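# Lift one staple stick out and set it down

## Task

Remove a single stick of staples from the staple box and put it down on the table with its legs pointing downward, far enough away that it touches neither the box's tray nor its sleeve.

## Robot and tools

Robot: two arms, left_arm and right_arm, each ending in a two-finger gripper with a wrist camera (cam_left_wrist and cam_right_wrist, both 672x504). Calibrated bases in the scene frame: left_arm at (-0.014, +0.244, 0) m, quat_wxyz (+1.000, 0, 0, -0.008); right_arm at (+0.034, -0.319, 0) m, quat_wxyz (+1.000, 0, 0, -0.021). A camera stand is fixed behind the arms. Loose objects may occasionally get a brief nudge from outside.

Frame: everything uses the scene frame. Its origin sits at table-top height, halfway between the nominal bases; +z is up, +x points out over the table, and left_arm is on the +y side (arm names do not match image sides). A gripper's fingers extend along its own +z and close along its own y. end_effector_position is the spot between the finger pads, roughly 1 cm behind the tips. Printed positions and orientations can be wrong by a few centimetres, more when the arm reaches far.

The 14-number row: every motion argument uses rows of 14 numbers, all in [-1, 1], covering both arms even if one stays still: dx, dy, dz, rx, ry, rz, opening for left_arm, then the same seven for right_arm. The first six per arm are an offset, not a pose: they count from that arm's Hand target as it stood when the action or move began, along scene axes, and the hand rotates about its Hand target position. Scale: 1.0 equals 0.6 m or 180 degrees; rx, ry, rz form one rotation vector. A translation longer than 1.0 may be shortened along its direction. Six zeros re-command the current Hand target. The opening is absolute: +1 fully open (0.094 m), -1 closed. Writing 0 for an opening is a real command (half open), so to keep a gripper as it is, resend its present value.

execute_actions(actions, cameras): actions is a list of actions; each action is up to 15 rows, one per 1/30 s step, and a short action repeats its final row to fill 15 steps. Every row in an action counts from the action's start pose, not the row before, and each new action starts from the current Hand target, so sending the same offset again moves further. An empty list returns state plus images. cameras: names, ["all"], [] for none; an unknown name invalidates the call. Results from this tool also list end_effector_position at selected steps.

move(target, speed, blend, opening_speed, grip_force, blocking, cameras): target is one 14-number row or a list of up to 15 rows; every row is an offset from the same starting Hand targets. Grippers travel in straight lines, all arms finishing together, at least 0.5 s and cut off at 10 s. speed: m/s, 0.002 to 2.9, default 0.25 (rotation capped at twice that in rad/s), one value or one per target. blend: metres of corner rounding per target; 0 means stop at each. opening_speed: rate of opening change on the -1..+1 scale per second, at least 0.2. grip_force: newtons per pad, 10 to 50, one value or one per arm; it persists, and below 50 closing is slow. blocking=false returns after about 0.5 s while motion continues. Paths do not avoid obstacles or the other arm. The result adds a move: line such as done, off_target, moving, held or fault, with limits=paced (pose clipped) or limits=held (steps withheld).

wait(seconds 0 to 10, cameras): runs the scene with commands held. stop(cameras): brakes a running move. zoom_image(camera, region [x0, y0, x1, y1] in pixels, at most 504 by 504) enlarges part of the newest image from that camera. finished_scene(scene): the current scene's number; irreversible, call nothing after it in that reply.

Reading results: Hand target is your last commanded pose after clipping; the gripper often rests a few cm short due to friction and weight, which is not contact. Another command, even zeros, re-requests the pose; if it still falls short, send the gap as an offset. Orientation commands are clipped to 40 degrees from the measured orientation each step. grip_measured uses the opening scale; empty it can read about 2.5 mm wide, and on a firm part it reads up to about 3 mm narrower than the part. Squeeze rises about 1 N per 0.001 below first contact, then jumps to the limit. grip_effort_nm is averaged motor effort (negative closing), not pad force. Joint torques include gravity and have per-arm offsets; numbers 1 to 3 wrap at ±28 N m. Velocities may read "within noise". MOTOR HOT appears at 75 °C; at 90 °C the arm folds and idles; at 100 °C it collapses. Holding loads, stretched poses and pushing at unreachable poses heat motors.

Avoid: dropping the stick or releasing it while it moves, fast collisions, hard presses into the table or box (a blocked arm keeps pushing until you command it back past the gripper), any contact or pinch between the two arms, strain on wrist camera cables, paths passing near an arm's own base, and anything leaving the table. Close gently on fragile parts and open well above grip_measured to release.

Each tool is called after ">>>" in YAML: its name, and indented under it one key for each argument.

## Session

>>> execute_actions:
  actions: []

Scene clock: 0.00 s.
left_arm: end_effector_position=(+0.3715, +0.2801, +0.0992) grip_measured=+1.000 grip_effort_nm=n/a end_effector_quat_wxyz=(+0.603, -0.093, +0.787, +0.091) | right_arm: end_effector_position=(+0.4400, -0.3416, +0.1179) grip_measured=+1.000 grip_effort_nm=n/a end_effector_quat_wxyz=(+0.614, +0.068, +0.785, -0.042)
Joint positions: left_arm=[-0.034 1.584 0.297 1.016 -0.306 -0.052 0.094] | right_arm=[0.058 1.557 0.375 0.934 0.165 0.06 0.094]
Joint velocities: within noise
Joint torques (N m): no reading
Heat: left arm: 27 °C; right arm: 27 °C.
Hand target: left_arm +0.3736, +0.2803, +0.1048; +0.610, -0.095, +0.782, +0.090 | right_arm +0.4430, -0.3417, +0.1275; +0.625, +0.069, +0.776, -0.041
Tool commands: left_gripper/opening=+1.0 right_gripper/opening=+1.0

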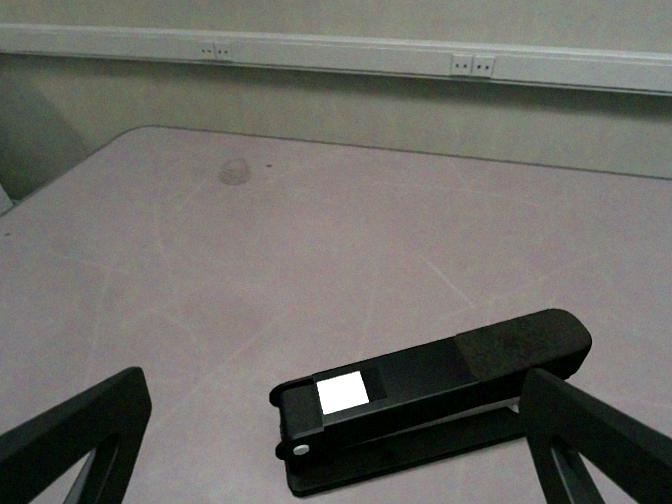

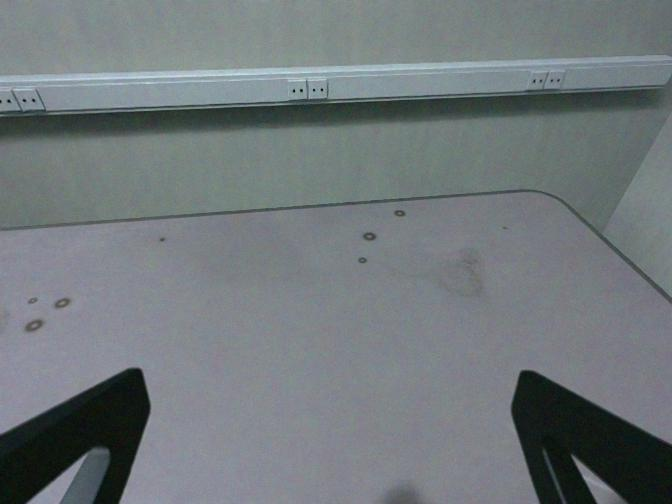

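>>> move:
  target: [-0.15,0,0.3,0,0.22,0,1,-0.2,0,0.3,0,0.22,0,1]
  cameras: ["all"]

Scene clock: 3.40 s.
left_arm: end_effector_position=(+0.2806, +0.2820, +0.2742) grip_measured=+1.000 grip_effort_nm=0.04 end_effector_quat_wxyz=(+0.296, -0.054, +0.946, +0.121) | right_arm: end_effector_position=(+0.3206, -0.3434, +0.2945) grip_measured=+1.000 grip_effort_nm=-0.01 end_effector_quat_wxyz=(+0.309, +0.049, +0.948, -0.066)
Joint positions: left_arm=[-0.036 1.222 1.43 -1.188 -0.294 -0.077 0.094] | right_arm=[0.058 1.205 1.51 -1.252 0.165 0.066 0.094]
Joint torques (N m): left_arm=[-0.36 -2.63 9.88 1.57 -0.09 -0.09] | right_arm=[0.31 -2.45 8.47 1.49 0.05 0.09]
Heat: left arm: 28 °C; right arm: 27 °C.
Hand target: left_arm +0.2836, +0.2804, +0.2847; +0.309, -0.059, +0.942, +0.117 | right_arm +0.3230, -0.3418, +0.3074; +0.325, +0.051, +0.942, -0.062
Off the commanded pose: left_arm 0.011 m, 2 deg | right_arm 0.013 m, 2 deg.
move: off_target (left_arm, right_arm)

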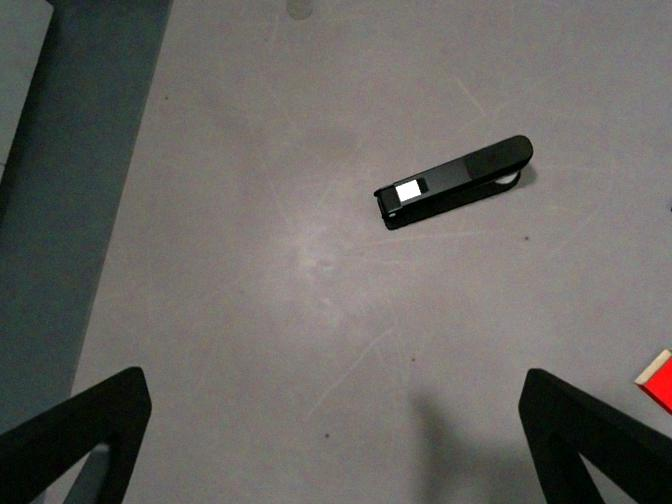

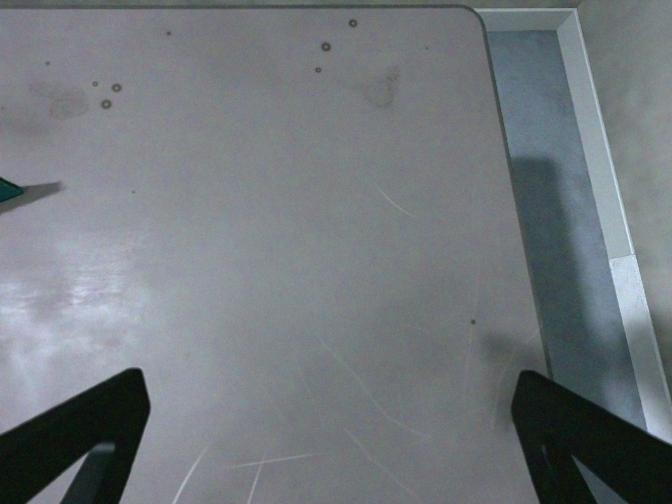

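>>> move:
  target: [-0.03,-0.33,0.03,0,0.08,0,1,0,0.08,0,0,0.05,0,1]
  cameras: ["all"]

Scene clock: 5.33 s.
left_arm: end_effector_position=(+0.2619, +0.0817, +0.2948) grip_measured=+1.000 grip_effort_nm=0.04 end_effector_quat_wxyz=(+0.267, -0.009, +0.962, +0.049) | right_arm: end_effector_position=(+0.3201, -0.2936, +0.2966) grip_measured=+1.000 grip_effort_nm=-0.01 end_effector_quat_wxyz=(+0.235, +0.042, +0.969, -0.064)
Joint positions: left_arm=[-0.765 1.57 1.882 -1.55 -0.447 -0.724 0.094] | right_arm=[0.285 1.393 1.746 -1.497 0.251 0.275 0.094]
Joint torques (N m): left_arm=[0.03 -4.96 8.9 1.07 -0.39 -0.1] | right_arm=[0.44 -3.36 8.1 1.2 0.24 0.08]
Heat: left arm: 28 °C; right arm: 28 °C.
Hand target: left_arm +0.2656, +0.0825, +0.3027; +0.188, -0.044, +0.973, +0.123 | right_arm +0.3230, -0.2938, +0.3075; +0.250, +0.046, +0.965, -0.066
Off the commanded pose: left_arm 0.009 m, 13 deg | right_arm 0.011 m, 2 deg.
joint sent to its limit (left arm) — joint 4 (wrist pitch), lower limit. The joint targets are off in orientation, not in position.
move: off_target (left_arm, right_arm)

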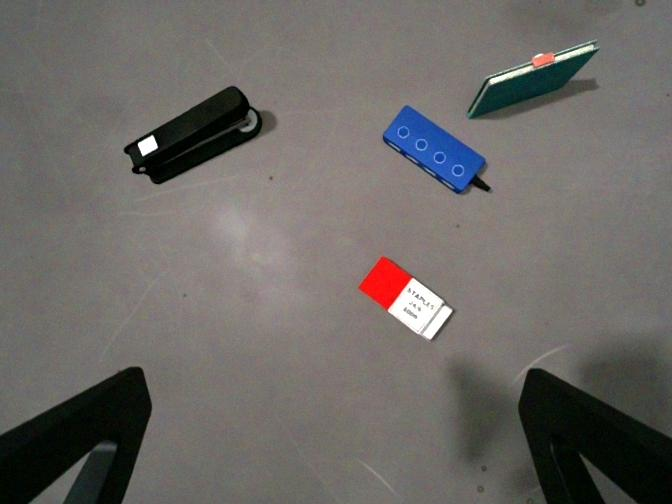

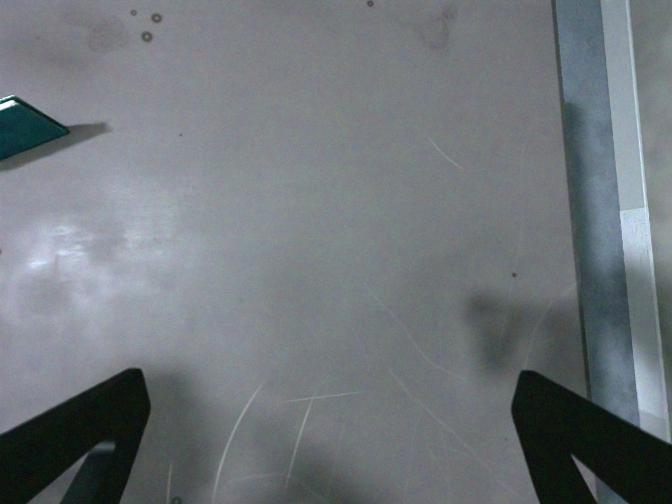

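>>> zoom_image:
  camera: "cam_left_wrist"
  region: [320, 230, 490, 360]

Scaled by 2.965 from the camera's 672x504 image, which has a finer 960x720 frame.

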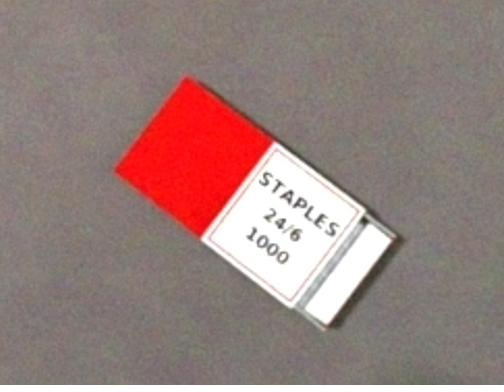

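>>> move:
  target: [0.13,-0.04,-0.03,-0.079,0.12,-0.028,1,0,0.12,-0.05,0.043,0.161,0.03,1]
  cameras: ["all"]

Scene clock: 8.67 s.
left_arm: end_effector_position=(+0.3390, +0.0600, +0.2795) grip_measured=+1.000 grip_effort_nm=0.04 end_effector_quat_wxyz=(+0.165, -0.003, +0.983, -0.084) | right_arm: end_effector_position=(+0.3199, -0.2250, +0.2675) grip_measured=+1.000 grip_effort_nm=-0.01 end_effector_quat_wxyz=(+0.137, -0.002, +0.990, +0.041)
Joint positions: left_arm=[-0.47 1.874 2.233 -1.557 -0.007 -0.491 0.094] | right_arm=[0.362 1.538 1.818 -1.564 0.007 0.315 0.094]
Joint torques (N m): left_arm=[0.21 -7.65 8.85 1.21 0.04 0.12] | right_arm=[0.2 -4.49 8.14 0.91 -0.04 0.1]
Heat: left arm: 28 °C; right arm: 28 °C.
Hand target: left_arm +0.3436, +0.0584, +0.2847; +0.001, +0.000, +1.000, +0.000 | right_arm +0.3231, -0.2218, +0.2776; +0.000, +0.000, +1.000, +0.001
Off the commanded pose: left_arm 0.007 m, 21 deg | right_arm 0.011 m, 16 deg.
joint sent to its limit (left arm) — joint 4 (wrist pitch), lower limit. The joint targets are off in orientation, not in position.
joint sent to its limit (right arm) — joint 4 (wrist pitch), lower limit. The joint targets are off in orientation, not in position.
move: off_target (left_arm, right_arm)

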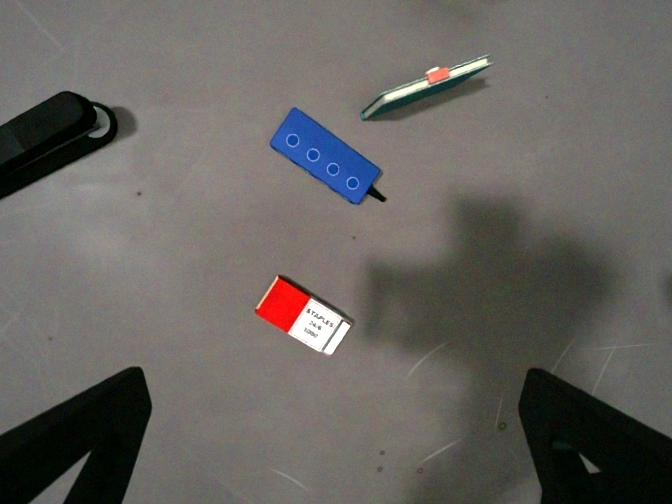

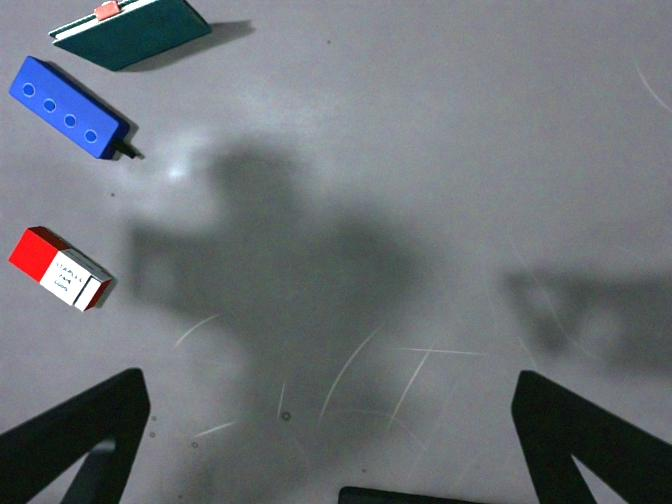

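>>> move:
  target: [0.03,0.0,-0.17,0,0,0,1,0.1,0.1,-0.1,0,0,0,1]
  cameras: ["all"]

>>> move:
  target: [0.0,0.04,-0.05,0,0,0,1,0.0,0.04,-0.05,0,0,0,1]
  cameras: ["all"]

Scene clock: 11.07 s.
left_arm: end_effector_position=(+0.3616, +0.0562, +0.1888) grip_measured=+1.000 grip_effort_nm=0.03 end_effector_quat_wxyz=(+0.061, -0.001, +0.998, -0.029) | right_arm: end_effector_position=(+0.3778, -0.1669, +0.2068) grip_measured=+1.000 grip_effort_nm=-0.01 end_effector_quat_wxyz=(+0.056, -0.001, +0.998, +0.022)
Joint positions: left_arm=[-0.451 2.089 2.21 -1.557 -0.003 -0.471 0.094] | right_arm=[0.459 1.919 2.038 -1.57 0.004 0.414 0.094]
Joint torques (N m): left_arm=[0.36 -10.03 5.29 0.75 0.05 0.08] | right_arm=[0.35 -7.97 8.32 0.69 -0.05 0.1]
Heat: left arm: 28 °C; right arm: 28 °C.
Hand target: left_arm +0.3616, +0.0583, +0.1827; +0.001, +0.000, +1.000, +0.000 | right_arm +0.3829, -0.1617, +0.2174; +0.000, +0.000, +1.000, +0.001
Off the commanded pose: left_arm 0.006 m, 8 deg | right_arm 0.013 m, 7 deg.
joint read past its limit (right arm) — joint 4 (wrist pitch), lower limit.
joint sent to its limit (left arm) — joint 4 (wrist pitch), lower limit. The joint targets are off in orientation, not in position.
joint sent to its limit (right arm) — joint 4 (wrist pitch), lower limit. The joint targets are off in orientation, not in position.
move: off_target (left_arm, right_arm)

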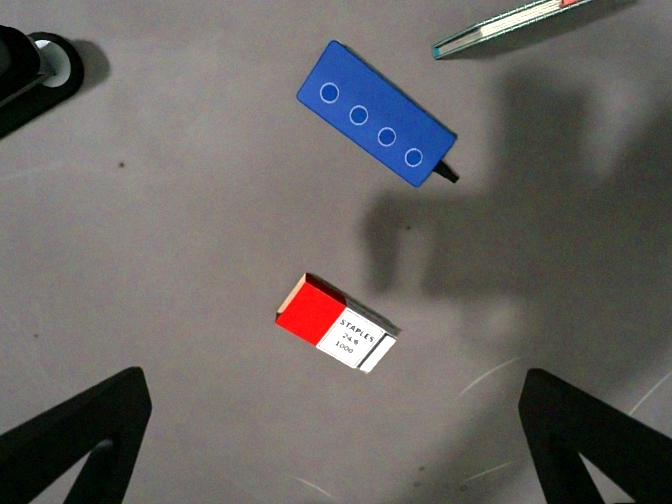

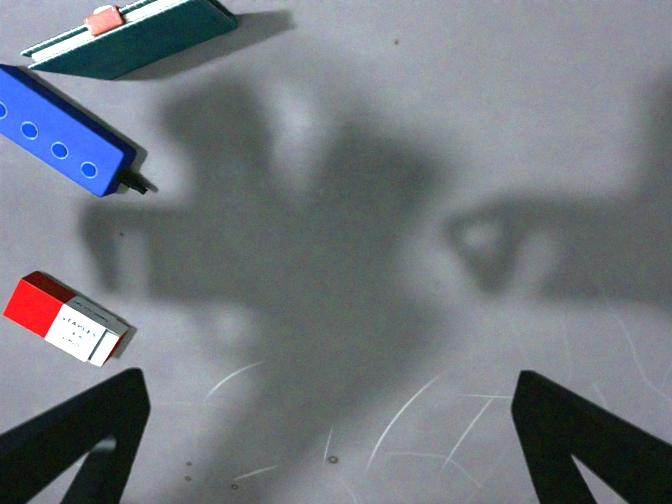

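Scene clock: 12.07 s.
left_arm: end_effector_position=(+0.3634, +0.0819, +0.1613) grip_measured=+1.000 grip_effort_nm=0.03 end_effector_quat_wxyz=(+0.020, -0.005, +1.000, -0.009) | right_arm: end_effector_position=(+0.3766, -0.1422, +0.1774) grip_measured=+1.000 grip_effort_nm=-0.01 end_effector_quat_wxyz=(+0.020, -0.003, +1.000, +0.010)
Joint positions: left_arm=[-0.392 2.117 2.147 -1.557 -0.001 -0.418 0.094] | right_arm=[0.518 2.012 2.055 -1.57 0.001 0.47 0.094]
Joint torques (N m): left_arm=[-0.03 -9.83 5.2 0.55 0.02 0.11] | right_arm=[0.12 -8.68 8.34 0.53 -0.02 0.1]
Heat: left arm: 28 °C; right arm: 28 °C.
Hand target: left_arm +0.3616, +0.0823, +0.1527; +0.001, +0.000, +1.000, +0.000 | right_arm +0.3830, -0.1377, +0.1874; +0.000, +0.000, +1.000, +0.001
Off the commanded pose: left_arm 0.009 m, 2 deg | right_arm 0.013 m, 2 deg.
joint read past its limit (right arm) — joint 4 (wrist pitch), lower limit.
joint sent to its limit (left arm) — joint 4 (wrist pitch), lower limit. The joint targets still meet the commanded pose.
joint sent to its limit (right arm) — joint 4 (wrist pitch), lower limit. The joint targets are off in orientation, not in position.
move: off_target (right_arm)

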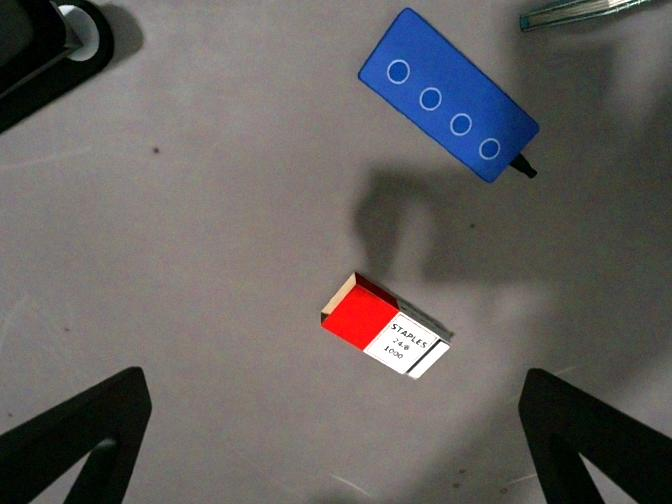

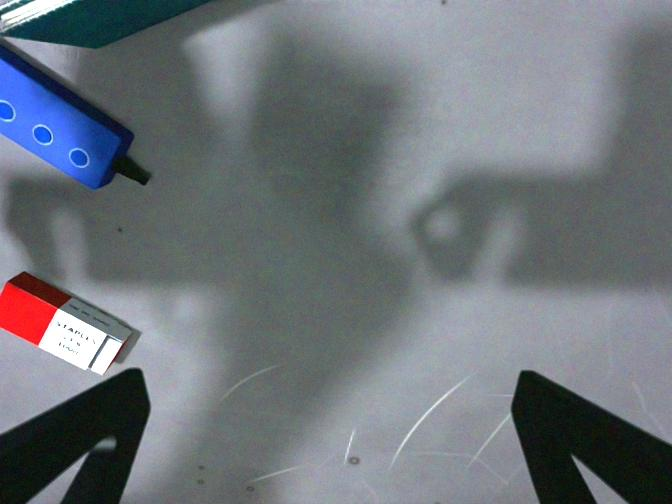

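>>> move:
  target: [-0.02,-0.03,0.0,0,0,0,1,0.02,0.07,0,0,0,0,1]
  cameras: ["all"]

>>> move:
  target: [0.0,0,-0.07,0,0,0,1,0.0,0,-0.07,0,0,0,1]
  cameras: ["all"]

Scene clock: 13.57 s.
left_arm: end_effector_position=(+0.3518, +0.0621, +0.1582) grip_measured=+1.000 grip_effort_nm=0.04 end_effector_quat_wxyz=(+0.014, +0.005, +1.000, -0.007) | right_arm: end_effector_position=(+0.3877, -0.0992, +0.1801) grip_measured=+1.000 grip_effort_nm=-0.01 end_effector_quat_wxyz=(+0.041, -0.004, +0.999, +0.026)
Joint positions: left_arm=[-0.448 2.117 2.134 -1.557 0 -0.454 0.094] | right_arm=[0.596 2.105 2.203 -1.572 -0.002 0.545 0.094]
Joint torques (N m): left_arm=[-0.02 -10.69 4.92 0.54 0.02 -0.13] | right_arm=[-0.31 -8.85 8.34 0.65 0 0.1]
Heat: left arm: 28 °C; right arm: 28 °C.
Hand target: left_arm +0.3495, +0.0643, +0.1527; +0.001, +0.000, +1.000, +0.000 | right_arm +0.3950, -0.0958, +0.1874; +0.000, +0.000, +1.000, +0.001
Off the commanded pose: left_arm 0.006 m, 2 deg | right_arm 0.011 m, 5 deg.
joint read past its limit (right arm) — joint 4 (wrist pitch), lower limit.
joint sent to its limit (left arm) — joint 4 (wrist pitch), lower limit. The joint targets still meet the commanded pose.
joint sent to its limit (right arm) — joint 4 (wrist pitch), lower limit. The joint targets are off in orientation, not in position.
move: off_target (right_arm)

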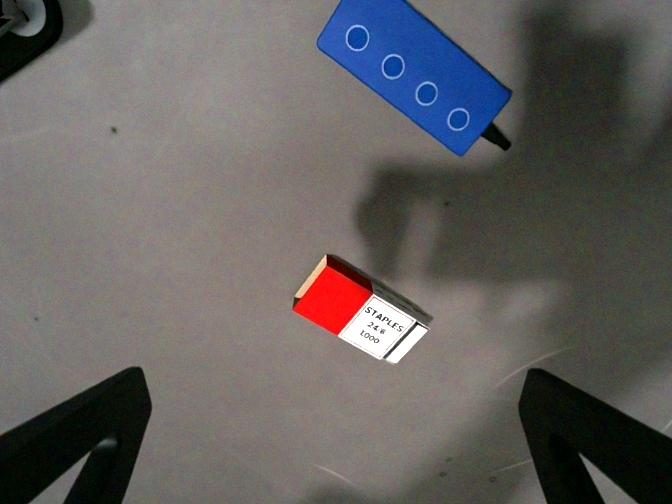

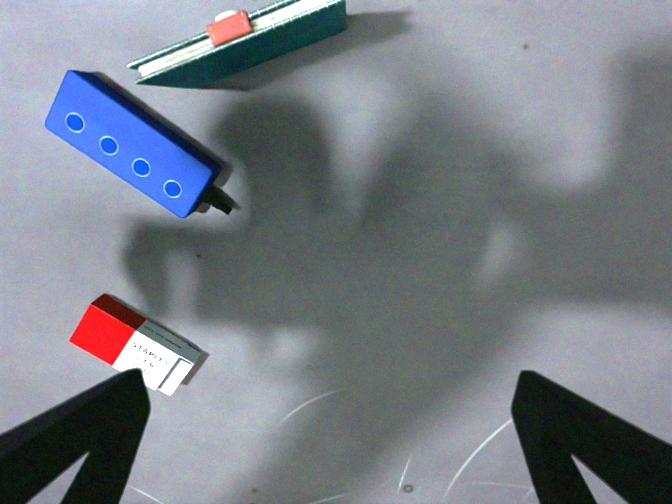

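Scene clock: 14.70 s.
left_arm: end_effector_position=(+0.3494, +0.0633, +0.1089) grip_measured=+1.000 grip_effort_nm=0.04 end_effector_quat_wxyz=(-0.005, +0.005, +1.000, +0.002) | right_arm: end_effector_position=(+0.3912, -0.0971, +0.1418) grip_measured=+1.000 grip_effort_nm=-0.01 end_effector_quat_wxyz=(+0.000, -0.004, +1.000, +0.001)
Joint positions: left_arm=[-0.448 2.117 1.937 -1.401 0 -0.455 0.094] | right_arm=[0.596 2.201 2.203 -1.572 -0.002 0.546 0.094]
Joint torques (N m): left_arm=[0.32 -12.56 5.01 0.57 0.02 -0.11] | right_arm=[-0.24 -9.94 6.45 0.45 0 0.09]
Heat: left arm: 28 °C; right arm: 28 °C.
Hand target: left_arm +0.3495, +0.0643, +0.1107; +0.001, +0.000, +1.000, +0.000 | right_arm +0.3950, -0.0958, +0.1454; +0.000, +0.000, +1.000, +0.001
Off the commanded pose: left_arm 0.002 m, 1 deg | right_arm 0.005 m, 0 deg.
joint read past its limit (right arm) — joint 4 (wrist pitch), lower limit.
joint sent to its limit (right arm) — joint 4 (wrist pitch), lower limit. The joint targets still meet the commanded pose.
move: done

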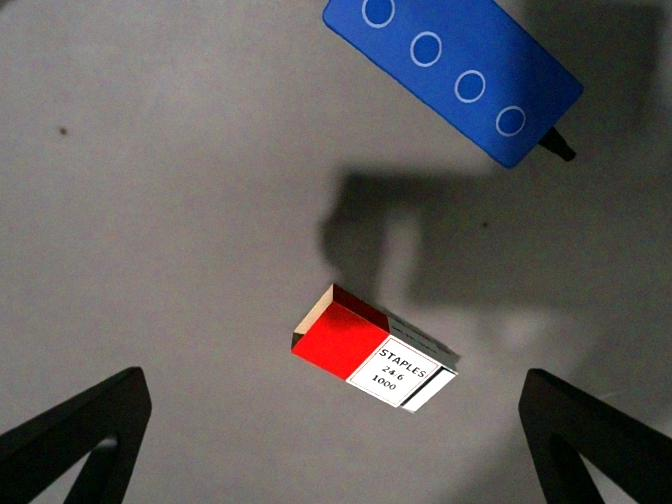

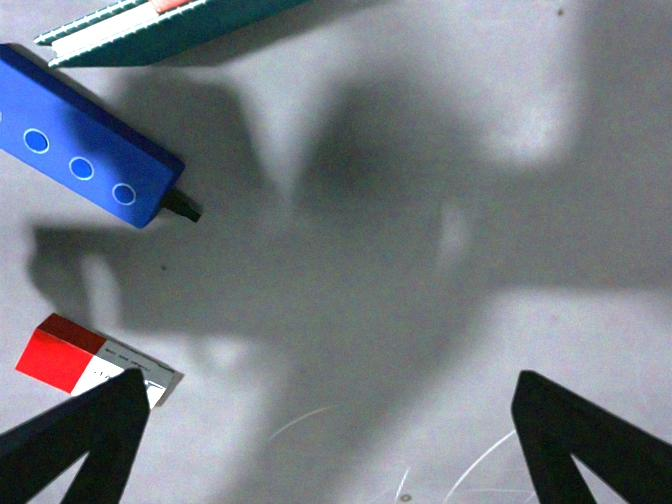

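>>> zoom_image:
  camera: "cam_left_wrist"
  region: [270, 260, 480, 430]

>>> zoom_image:
  camera: "cam_right_wrist"
  region: [0, 280, 200, 430]

Scaled by 2.400 from the camera's 672x504 image, which has a finer 960x720 frame.

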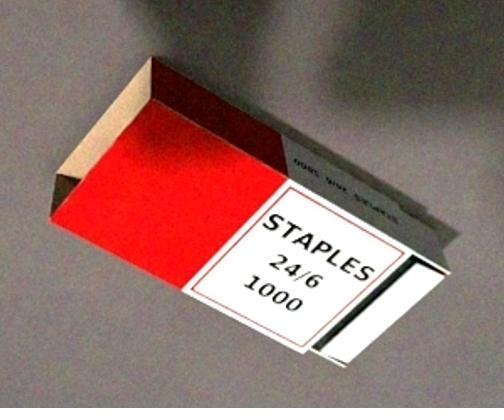

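Scaled by 2.520 from the camera's 672x504 image, which has a finer 960x720 frame.

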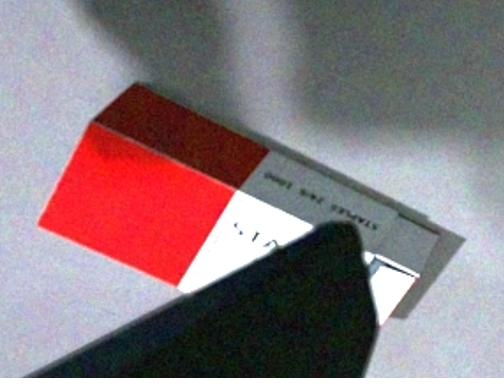

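>>> move:
  target: [0,0,0,0,0,0,1,-0.297,0.05,-0.025,0.127,-0.228,0.305,1]
  cameras: ["all"]

>>> move:
  target: [-0.089,-0.007,-0.017,0,0,0.322,1,0,0,0,0,0,0,1]
  cameras: ["all"]

Scene clock: 23.03 s.
left_arm: end_effector_position=(+0.3495, +0.0633, +0.1089) grip_measured=+1.000 grip_effort_nm=0.03 end_effector_quat_wxyz=(-0.005, +0.005, +1.000, +0.002) | right_arm: end_effector_position=(+0.2193, -0.0680, +0.1277) grip_measured=+1.000 grip_effort_nm=-0.01 end_effector_quat_wxyz=(+0.326, -0.445, +0.815, +0.178)
Joint positions: left_arm=[-0.448 2.117 1.937 -1.401 0 -0.455 0.094] | right_arm=[0.93 1.059 0.662 -0.415 -0.078 -0.08 0.094]
Joint torques (N m): left_arm=[0.2 -12.57 4.92 0.58 0.04 -0.1] | right_arm=[0.32 -3.6 5.38 1.93 -0.12 -0.04]
Heat: left arm: 28 °C; right arm: 29 °C.
Hand target: left_arm +0.3495, +0.0643, +0.1107; +0.001, +0.000, +1.000, +0.000 | right_arm +0.2167, -0.0658, +0.1304; +0.334, -0.449, +0.807, +0.187
Off the commanded pose: left_arm 0.002 m, 1 deg | right_arm 0.004 m, 2 deg.
move: done

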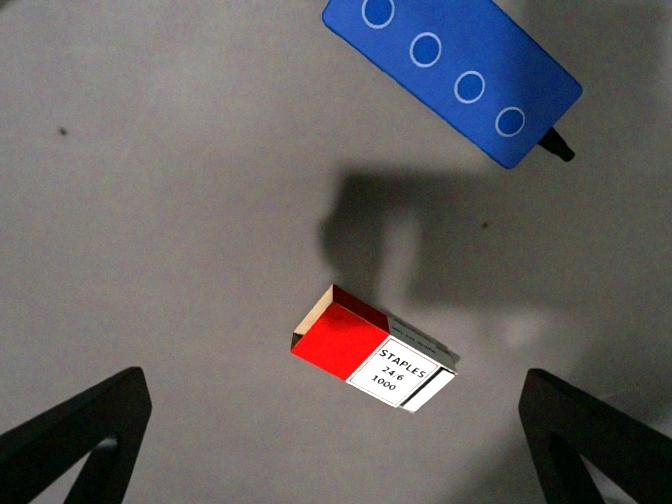

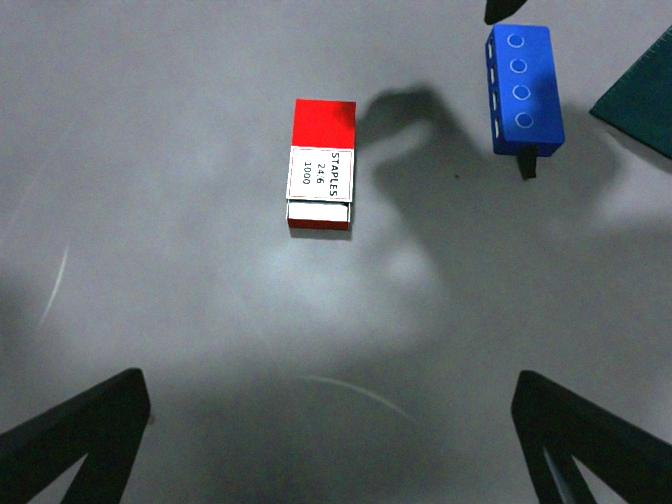

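Scene clock: 25.87 s.
left_arm: end_effector_position=(+0.2983, +0.0596, +0.0905) grip_measured=+1.000 grip_effort_nm=0.04 end_effector_quat_wxyz=(-0.009, -0.482, +0.876, +0.012) | right_arm: end_effector_position=(+0.2194, -0.0679, +0.1278) grip_measured=+1.000 grip_effort_nm=-0.01 end_effector_quat_wxyz=(+0.326, -0.445, +0.815, +0.179)
Joint positions: left_arm=[-0.518 1.956 1.628 -1.272 0.004 -1.541 0.094] | right_arm=[0.93 1.059 0.662 -0.414 -0.078 -0.08 0.094]
Joint torques (N m): left_arm=[-0.38 -13.41 4.82 0.47 -0.07 -0.1] | right_arm=[0.29 -3.62 5.38 1.93 -0.13 0]
Heat: left arm: 28 °C; right arm: 28 °C.
Hand target: left_arm +0.2961, +0.0601, +0.1004; +0.001, -0.485, +0.875, +0.001 | right_arm +0.2167, -0.0658, +0.1304; +0.335, -0.449, +0.807, +0.187
Off the commanded pose: left_arm 0.010 m, 2 deg | right_arm 0.004 m, 2 deg.
move: done

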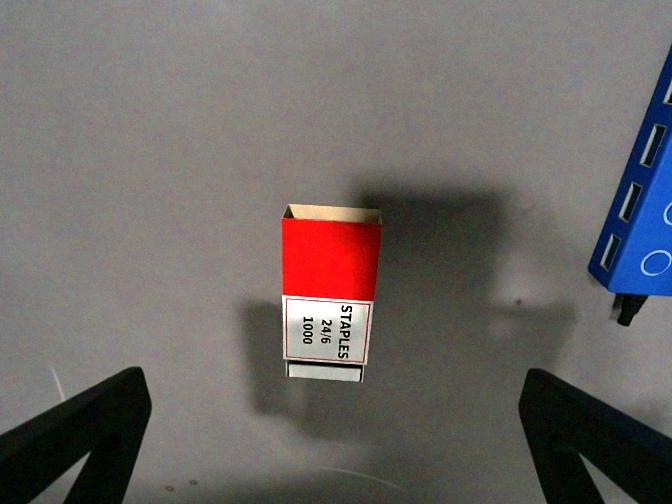

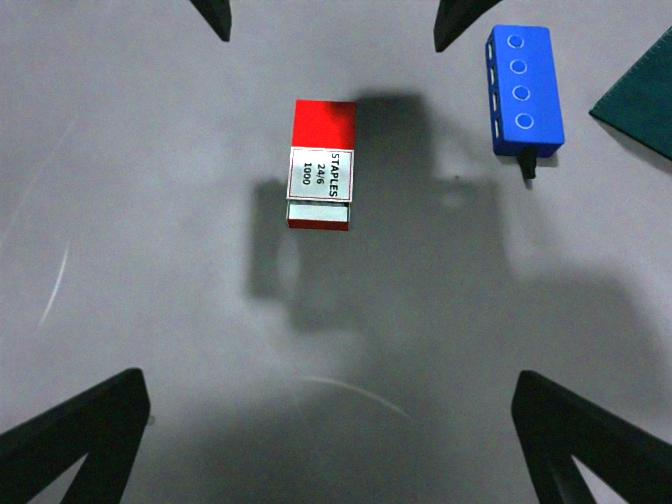

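>>> move:
  target: [-0.003,0,-0.117,0,0,0,1,0,0,0,0,0,0,1]
  speed: 0.12
  cameras: ["all"]

Scene clock: 27.77 s.
left_arm: end_effector_position=(+0.2986, +0.0594, +0.0375) grip_measured=+1.000 grip_effort_nm=0.04 end_effector_quat_wxyz=(+0.003, -0.484, +0.875, -0.009) | right_arm: end_effector_position=(+0.2194, -0.0679, +0.1278) grip_measured=+1.000 grip_effort_nm=-0.01 end_effector_quat_wxyz=(+0.326, -0.445, +0.815, +0.179)
Joint positions: left_arm=[-0.518 1.951 1.406 -1.007 0.004 -1.545 0.094] | right_arm=[0.93 1.059 0.662 -0.414 -0.078 -0.08 0.094]
Joint torques (N m): left_arm=[-0.54 -8.85 5.03 0.61 -0.05 -0.11] | right_arm=[0.29 -3.64 5.37 1.93 -0.13 -0.01]
Heat: left arm: 28 °C; right arm: 28 °C.
Hand target: left_arm +0.2943, +0.0601, +0.0302; +0.001, -0.485, +0.875, +0.001 | right_arm +0.2167, -0.0658, +0.1304; +0.335, -0.449, +0.807, +0.187
Off the commanded pose: left_arm 0.009 m, 1 deg | right_arm 0.004 m, 2 deg.
move: done

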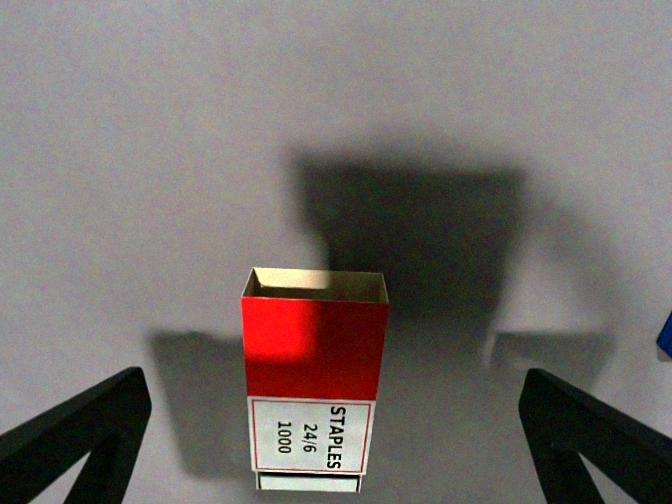

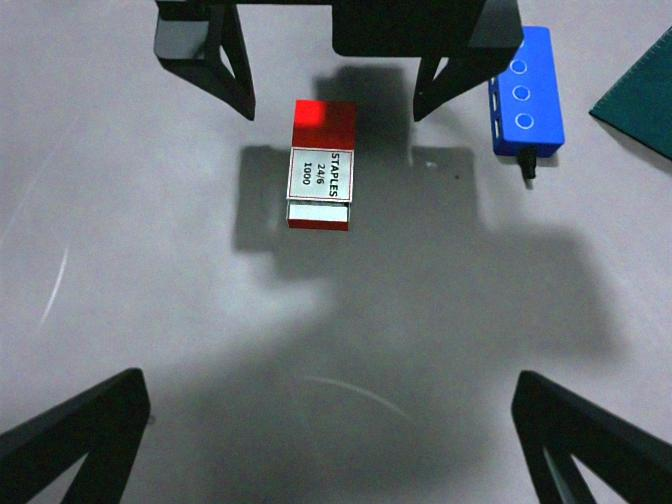

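>>> move:
  target: [-0.006,0.003,-0.037,0,0,0,1,0,0,0,0,0,0,1]
  speed: 0.1
  cameras: ["all"]

Scene clock: 29.17 s.
left_arm: end_effector_position=(+0.2955, +0.0601, +0.0171) grip_measured=+1.000 grip_effort_nm=0.04 end_effector_quat_wxyz=(+0.004, -0.483, +0.876, -0.012) | right_arm: end_effector_position=(+0.2194, -0.0679, +0.1278) grip_measured=+1.000 grip_effort_nm=-0.01 end_effector_quat_wxyz=(+0.326, -0.445, +0.815, +0.179)
Joint positions: left_arm=[-0.521 1.962 1.335 -0.919 0.004 -1.545 0.094] | right_arm=[0.93 1.059 0.662 -0.414 -0.078 -0.08 0.094]
Joint torques (N m): left_arm=[-0.44 -8.1 4.7 0.6 -0.04 -0.11] | right_arm=[0.31 -3.58 5.37 1.92 -0.12 -0.01]
Heat: left arm: 28 °C; right arm: 28 °C.
Hand target: left_arm +0.2908, +0.0620, +0.0080; +0.001, -0.485, +0.875, +0.001 | right_arm +0.2167, -0.0658, +0.1304; +0.335, -0.449, +0.807, +0.187
Off the commanded pose: left_arm 0.010 m, 1 deg | right_arm 0.004 m, 2 deg.
move: done

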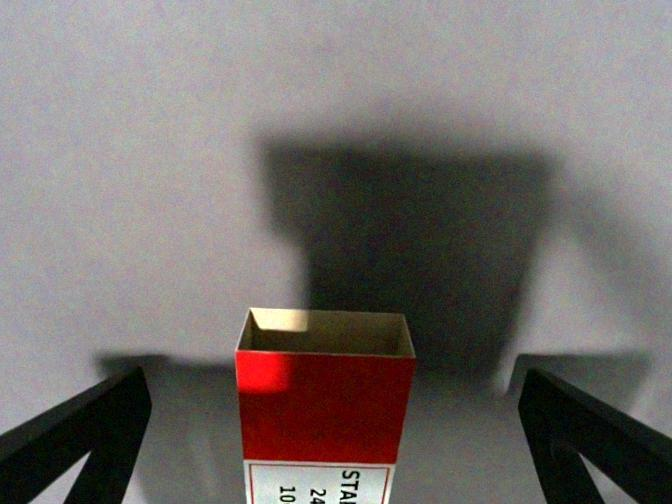

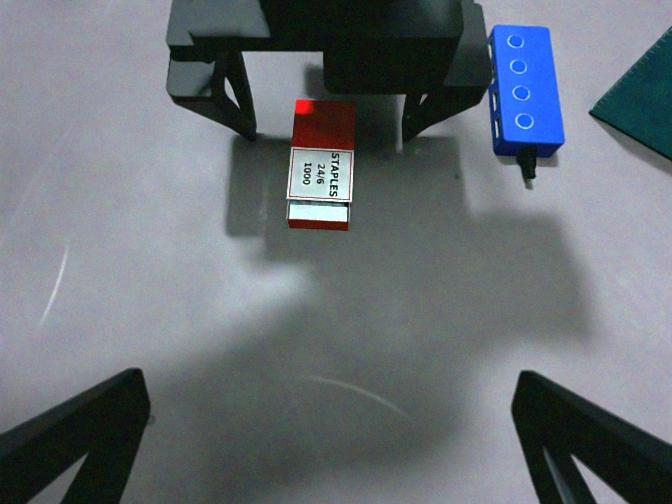

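>>> move:
  target: [-0.003,0.002,-0.008,0,0,0,-0.1,0,0,0,0,0,0,1]
  speed: 0.1
  grip_force: [12, 12]
  opening_speed: 0.8

>>> move:
  target: [0,0,0,0,0,0,-0.34,0,0,0,0,0,0,1]
  opening_speed: 0.2
  cameras: ["all"]

Scene clock: 36.13 s.
left_arm: end_effector_position=(+0.2944, +0.0608, +0.0127) grip_measured=+0.045 grip_effort_nm=-0.07 end_effector_quat_wxyz=(+0.005, -0.483, +0.876, -0.012) | right_arm: end_effector_position=(+0.2194, -0.0679, +0.1278) grip_measured=+1.000 grip_effort_nm=-0.01 end_effector_quat_wxyz=(+0.326, -0.445, +0.815, +0.179)
Joint positions: left_arm=[-0.521 1.962 1.316 -0.898 0.004 -1.546 0.049] | right_arm=[0.93 1.059 0.662 -0.414 -0.078 -0.08 0.094]
Joint velocities: left_arm=[0.017 -0.012 0.002 -0.051 -0.022 -0.037 -0.009] | right_arm=[within noise]
Joint torques (N m): left_arm=[-0.46 -8.03 4.6 0.64 -0.04 -0.11] | right_arm=[0.35 -3.59 5.38 1.93 -0.12 -0.02]
Heat: left arm: 28 °C; right arm: 28 °C.
Hand target: left_arm +0.2890, +0.0632, +0.0033; +0.001, -0.485, +0.875, +0.001 | right_arm +0.2167, -0.0658, +0.1304; +0.335, -0.449, +0.807, +0.187
Off the commanded pose: left_arm 0.011 m, 2 deg | right_arm 0.004 m, 2 deg.
grip_force (N): 12, 12
move: moving (left_arm; no rest 5 s after the path's end)

Scene clock: 37.83 s.
left_arm: end_effector_position=(+0.2944, +0.0608, +0.0127) grip_measured=-0.181 grip_effort_nm=-0.26 end_effector_quat_wxyz=(+0.005, -0.483, +0.876, -0.012) | right_arm: end_effector_position=(+0.2194, -0.0679, +0.1278) grip_measured=+1.000 grip_effort_nm=-0.01 end_effector_quat_wxyz=(+0.326, -0.445, +0.815, +0.179)
Joint positions: left_arm=[-0.521 1.962 1.316 -0.898 0.004 -1.546 0.038] | right_arm=[0.93 1.059 0.662 -0.414 -0.078 -0.08 0.094]
Joint torques (N m): left_arm=[-0.49 -8.25 4.77 0.6 -0.03 -0.13] | right_arm=[0.32 -3.58 5.35 1.94 -0.14 -0.02]
Heat: left arm: 28 °C; right arm: 28 °C.
Hand target: left_arm +0.2890, +0.0632, +0.0033; +0.001, -0.485, +0.875, +0.001 | right_arm +0.2167, -0.0658, +0.1304; +0.335, -0.449, +0.807, +0.187
Off the commanded pose: left_arm 0.011 m, 2 deg | right_arm 0.004 m, 2 deg.
grip_force (N): 12, 12
move: off_target (left_arm)

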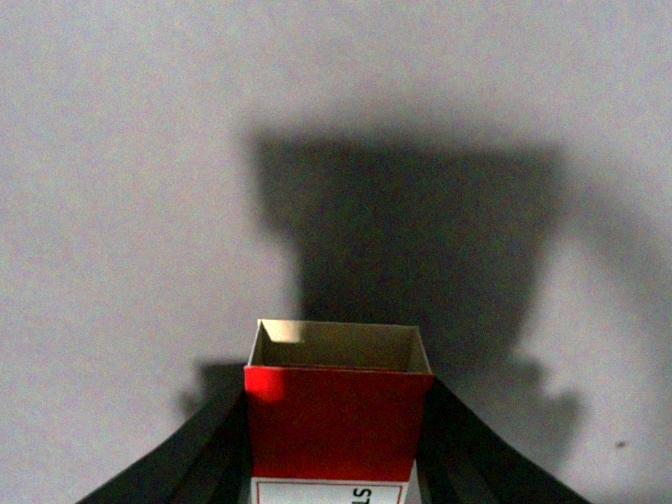

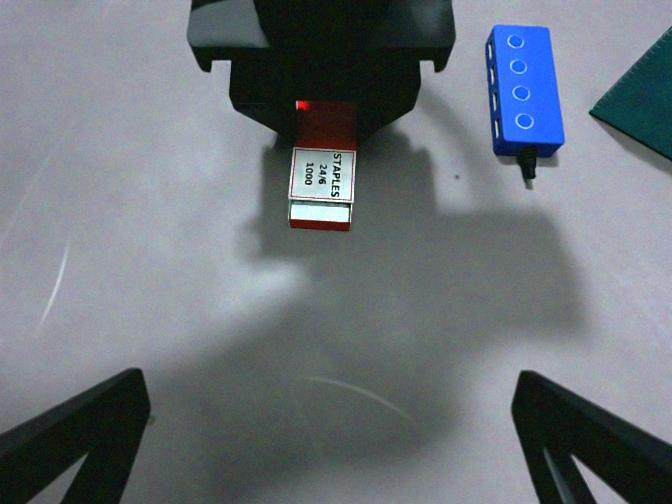

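>>> zoom_image:
  camera: "cam_right_wrist"
  region: [270, 90, 380, 240]

Scaled by 3.360 from the camera's 672x504 image, which has a finer 960x720 frame.

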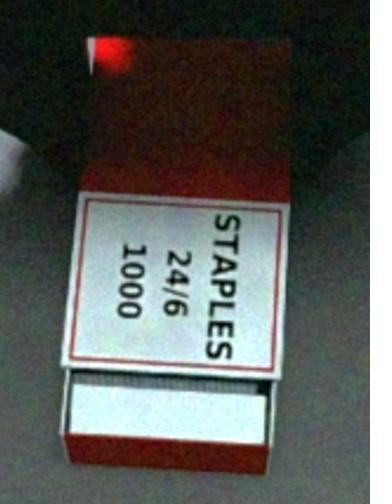

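>>> move:
  target: [0,0,0,0,0,0,-0.34,0.034,0.062,-0.134,0.061,-0.038,0,0.4]
  speed: 0.15
  grip_force: [12, 50]
  cameras: ["cam_right_wrist"]

Scene clock: 41.47 s.
left_arm: end_effector_position=(+0.2944, +0.0608, +0.0127) grip_measured=-0.183 grip_effort_nm=-0.29 end_effector_quat_wxyz=(+0.005, -0.483, +0.876, -0.012) | right_arm: end_effector_position=(+0.2421, -0.0288, +0.0535) grip_measured=+0.402 grip_effort_nm=-0.10 end_effector_quat_wxyz=(+0.427, -0.423, +0.765, +0.231)
Joint positions: left_arm=[-0.521 1.962 1.316 -0.898 0.004 -1.546 0.038] | right_arm=[0.949 1.433 0.316 0.557 -0.079 -0.059 0.066]
Joint torques (N m): left_arm=[-0.5 -8.21 4.67 0.57 -0.05 -0.07] | right_arm=[0.5 -3.26 3.75 2.17 -0.11 0.1]
Heat: left arm: 28 °C; right arm: 28 °C.
Hand target: left_arm +0.2890, +0.0632, +0.0033; +0.001, -0.485, +0.875, +0.001 | right_arm +0.2372, -0.0285, +0.0501; +0.423, -0.425, +0.764, +0.237
Off the commanded pose: left_arm 0.011 m, 2 deg | right_arm 0.006 m, 1 deg.
grip_force (N): 12, 50
move: off_target (left_arm)
Images, in order (width x height): cam_right_wrist 672x504.

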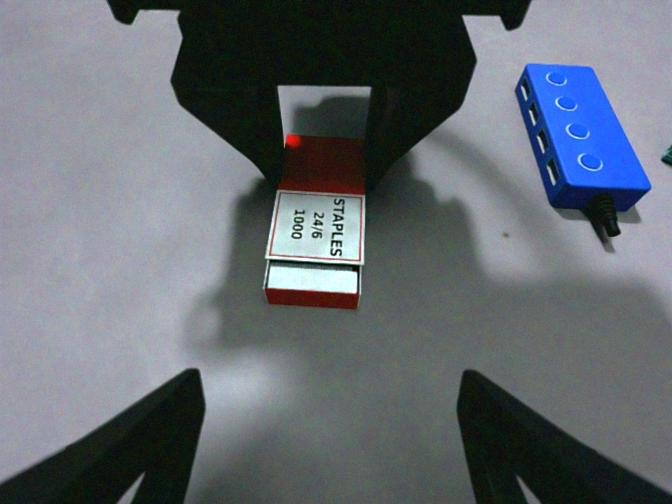

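>>> move:
  target:
    - [0,0,0,0,0,0,-0.34,0.0015,0.0255,-0.055,0,0,0,0.4]
    - [0,0,0,0,0,0,-0.34,0.0285,0.071,-0.0625,0,0,0,0.4]
  speed: 0.08
  cameras: ["cam_right_wrist"]

Scene clock: 44.10 s.
left_arm: end_effector_position=(+0.2944, +0.0608, +0.0127) grip_measured=-0.183 grip_effort_nm=-0.29 end_effector_quat_wxyz=(+0.005, -0.483, +0.876, -0.012) | right_arm: end_effector_position=(+0.2537, +0.0114, +0.0171) grip_measured=+0.402 grip_effort_nm=-0.10 end_effector_quat_wxyz=(+0.429, -0.423, +0.761, +0.242)
Joint positions: left_arm=[-0.521 1.962 1.316 -0.898 0.004 -1.546 0.038] | right_arm=[1 1.794 0.408 0.844 -0.054 -0.027 0.066]
Joint torques (N m): left_arm=[-0.38 -8.14 4.62 0.62 -0.04 -0.06] | right_arm=[0.47 -4.4 5.08 1.79 0.06 0.02]
Heat: left arm: 28 °C; right arm: 28 °C.
Hand target: left_arm +0.2890, +0.0632, +0.0033; +0.001, -0.485, +0.875, +0.001 | right_arm +0.2544, +0.0140, +0.0126; +0.423, -0.425, +0.764, +0.237
Off the commanded pose: left_arm 0.011 m, 2 deg | right_arm 0.005 m, 1 deg.
grip_force (N): 12, 50
move: off_target (left_arm)
Images, in order (width x height): cam_right_wrist 672x504.

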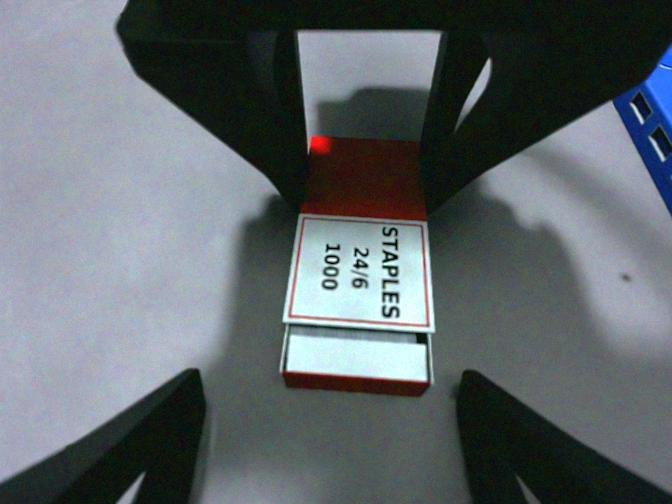

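>>> move:
  target: [0,0,0,0,0,0,-0.34,0.012,-0.003,0,0,0,0,0.3]
  speed: 0.08
  cameras: ["cam_right_wrist"]

Scene clock: 45.23 s.
left_arm: end_effector_position=(+0.2944, +0.0608, +0.0127) grip_measured=-0.183 grip_effort_nm=-0.29 end_effector_quat_wxyz=(+0.005, -0.483, +0.876, -0.012) | right_arm: end_effector_position=(+0.2580, +0.0111, +0.0169) grip_measured=+0.302 grip_effort_nm=-0.10 end_effector_quat_wxyz=(+0.430, -0.421, +0.761, +0.242)
Joint positions: left_arm=[-0.521 1.962 1.316 -0.898 0.004 -1.546 0.038] | right_arm=[0.987 1.801 0.416 0.844 -0.063 -0.031 0.061]
Joint torques (N m): left_arm=[-0.4 -8.29 4.67 0.6 -0.03 -0.08] | right_arm=[-0.62 -4.45 5.26 1.71 -0.07 -0.03]
Heat: left arm: 28 °C; right arm: 28 °C.
Hand target: left_arm +0.2890, +0.0632, +0.0033; +0.001, -0.485, +0.875, +0.001 | right_arm +0.2614, +0.0122, +0.0124; +0.423, -0.425, +0.764, +0.237
Off the commanded pose: left_arm 0.011 m, 2 deg | right_arm 0.006 m, 1 deg.
grip_force (N): 12, 50
move: off_target (left_arm)
Images, in order (width x height): cam_right_wrist 672x504.

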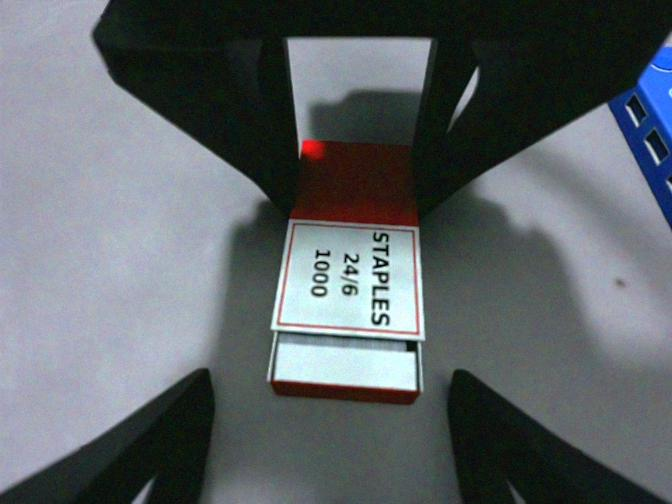

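>>> move:
  target: [0,0,0,0,0,0,-0.34,0.007,-0.004,0,0,0,0,-0.1]
  speed: 0.08
  opening_speed: 0.5

>>> move:
  target: [0,0,0,0,0,0,-0.34,0,0,0,0,0,0,-0.4]
  opening_speed: 0.2
  grip_force: [16, 12]
  cameras: ["cam_right_wrist"]

Scene clock: 46.60 s.
left_arm: end_effector_position=(+0.2944, +0.0608, +0.0127) grip_measured=-0.183 grip_effort_nm=-0.29 end_effector_quat_wxyz=(+0.005, -0.483, +0.876, -0.012) | right_arm: end_effector_position=(+0.2617, +0.0084, +0.0171) grip_measured=-0.098 grip_effort_nm=-0.10 end_effector_quat_wxyz=(+0.430, -0.422, +0.761, +0.242)
Joint positions: left_arm=[-0.521 1.962 1.316 -0.898 0.004 -1.546 0.038] | right_arm=[0.968 1.801 0.416 0.844 -0.08 -0.043 0.042]
Joint torques (N m): left_arm=[-0.38 -8.18 4.62 0.59 0 -0.11] | right_arm=[-0.66 -4.41 5.48 1.69 -0.06 -0.05]
Heat: left arm: 28 °C; right arm: 28 °C.
Hand target: left_arm +0.2890, +0.0632, +0.0033; +0.001, -0.485, +0.875, +0.001 | right_arm +0.2656, +0.0098, +0.0124; +0.423, -0.425, +0.764, +0.237
Off the commanded pose: left_arm 0.011 m, 2 deg | right_arm 0.006 m, 1 deg.
grip_force (N): 12, 50
move: off_target (left_arm)

Scene clock: 48.30 s.
left_arm: end_effector_position=(+0.2949, +0.0605, +0.0127) grip_measured=-0.188 grip_effort_nm=-0.36 end_effector_quat_wxyz=(+0.006, -0.483, +0.875, -0.014) | right_arm: end_effector_position=(+0.2613, +0.0087, +0.0171) grip_measured=-0.222 grip_effort_nm=-0.34 end_effector_quat_wxyz=(+0.430, -0.423, +0.760, +0.242)
Joint positions: left_arm=[-0.521 1.962 1.316 -0.896 0.004 -1.546 0.038] | right_arm=[0.968 1.801 0.416 0.844 -0.083 -0.044 0.037]
Joint torques (N m): left_arm=[-0.5 -8.13 4.77 0.58 -0.01 -0.08] | right_arm=[-0.66 -4.41 5.44 1.69 -0.05 -0.03]
Heat: left arm: 28 °C; right arm: 28 °C.
Hand target: left_arm +0.2891, +0.0631, +0.0033; +0.001, -0.485, +0.875, +0.000 | right_arm +0.2656, +0.0098, +0.0124; +0.423, -0.425, +0.764, +0.237
Off the commanded pose: left_arm 0.011 m, 2 deg | right_arm 0.006 m, 1 deg.
grip_force (N): 16, 12
move: off_target (left_arm)
Images, in order (width x height): cam_right_wrist 672x504.

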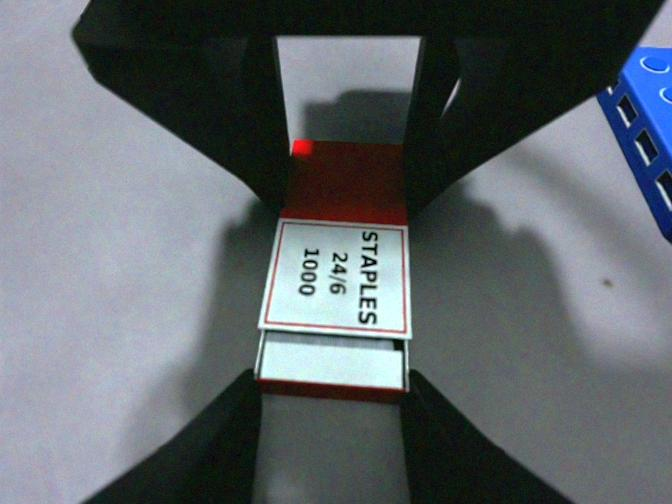

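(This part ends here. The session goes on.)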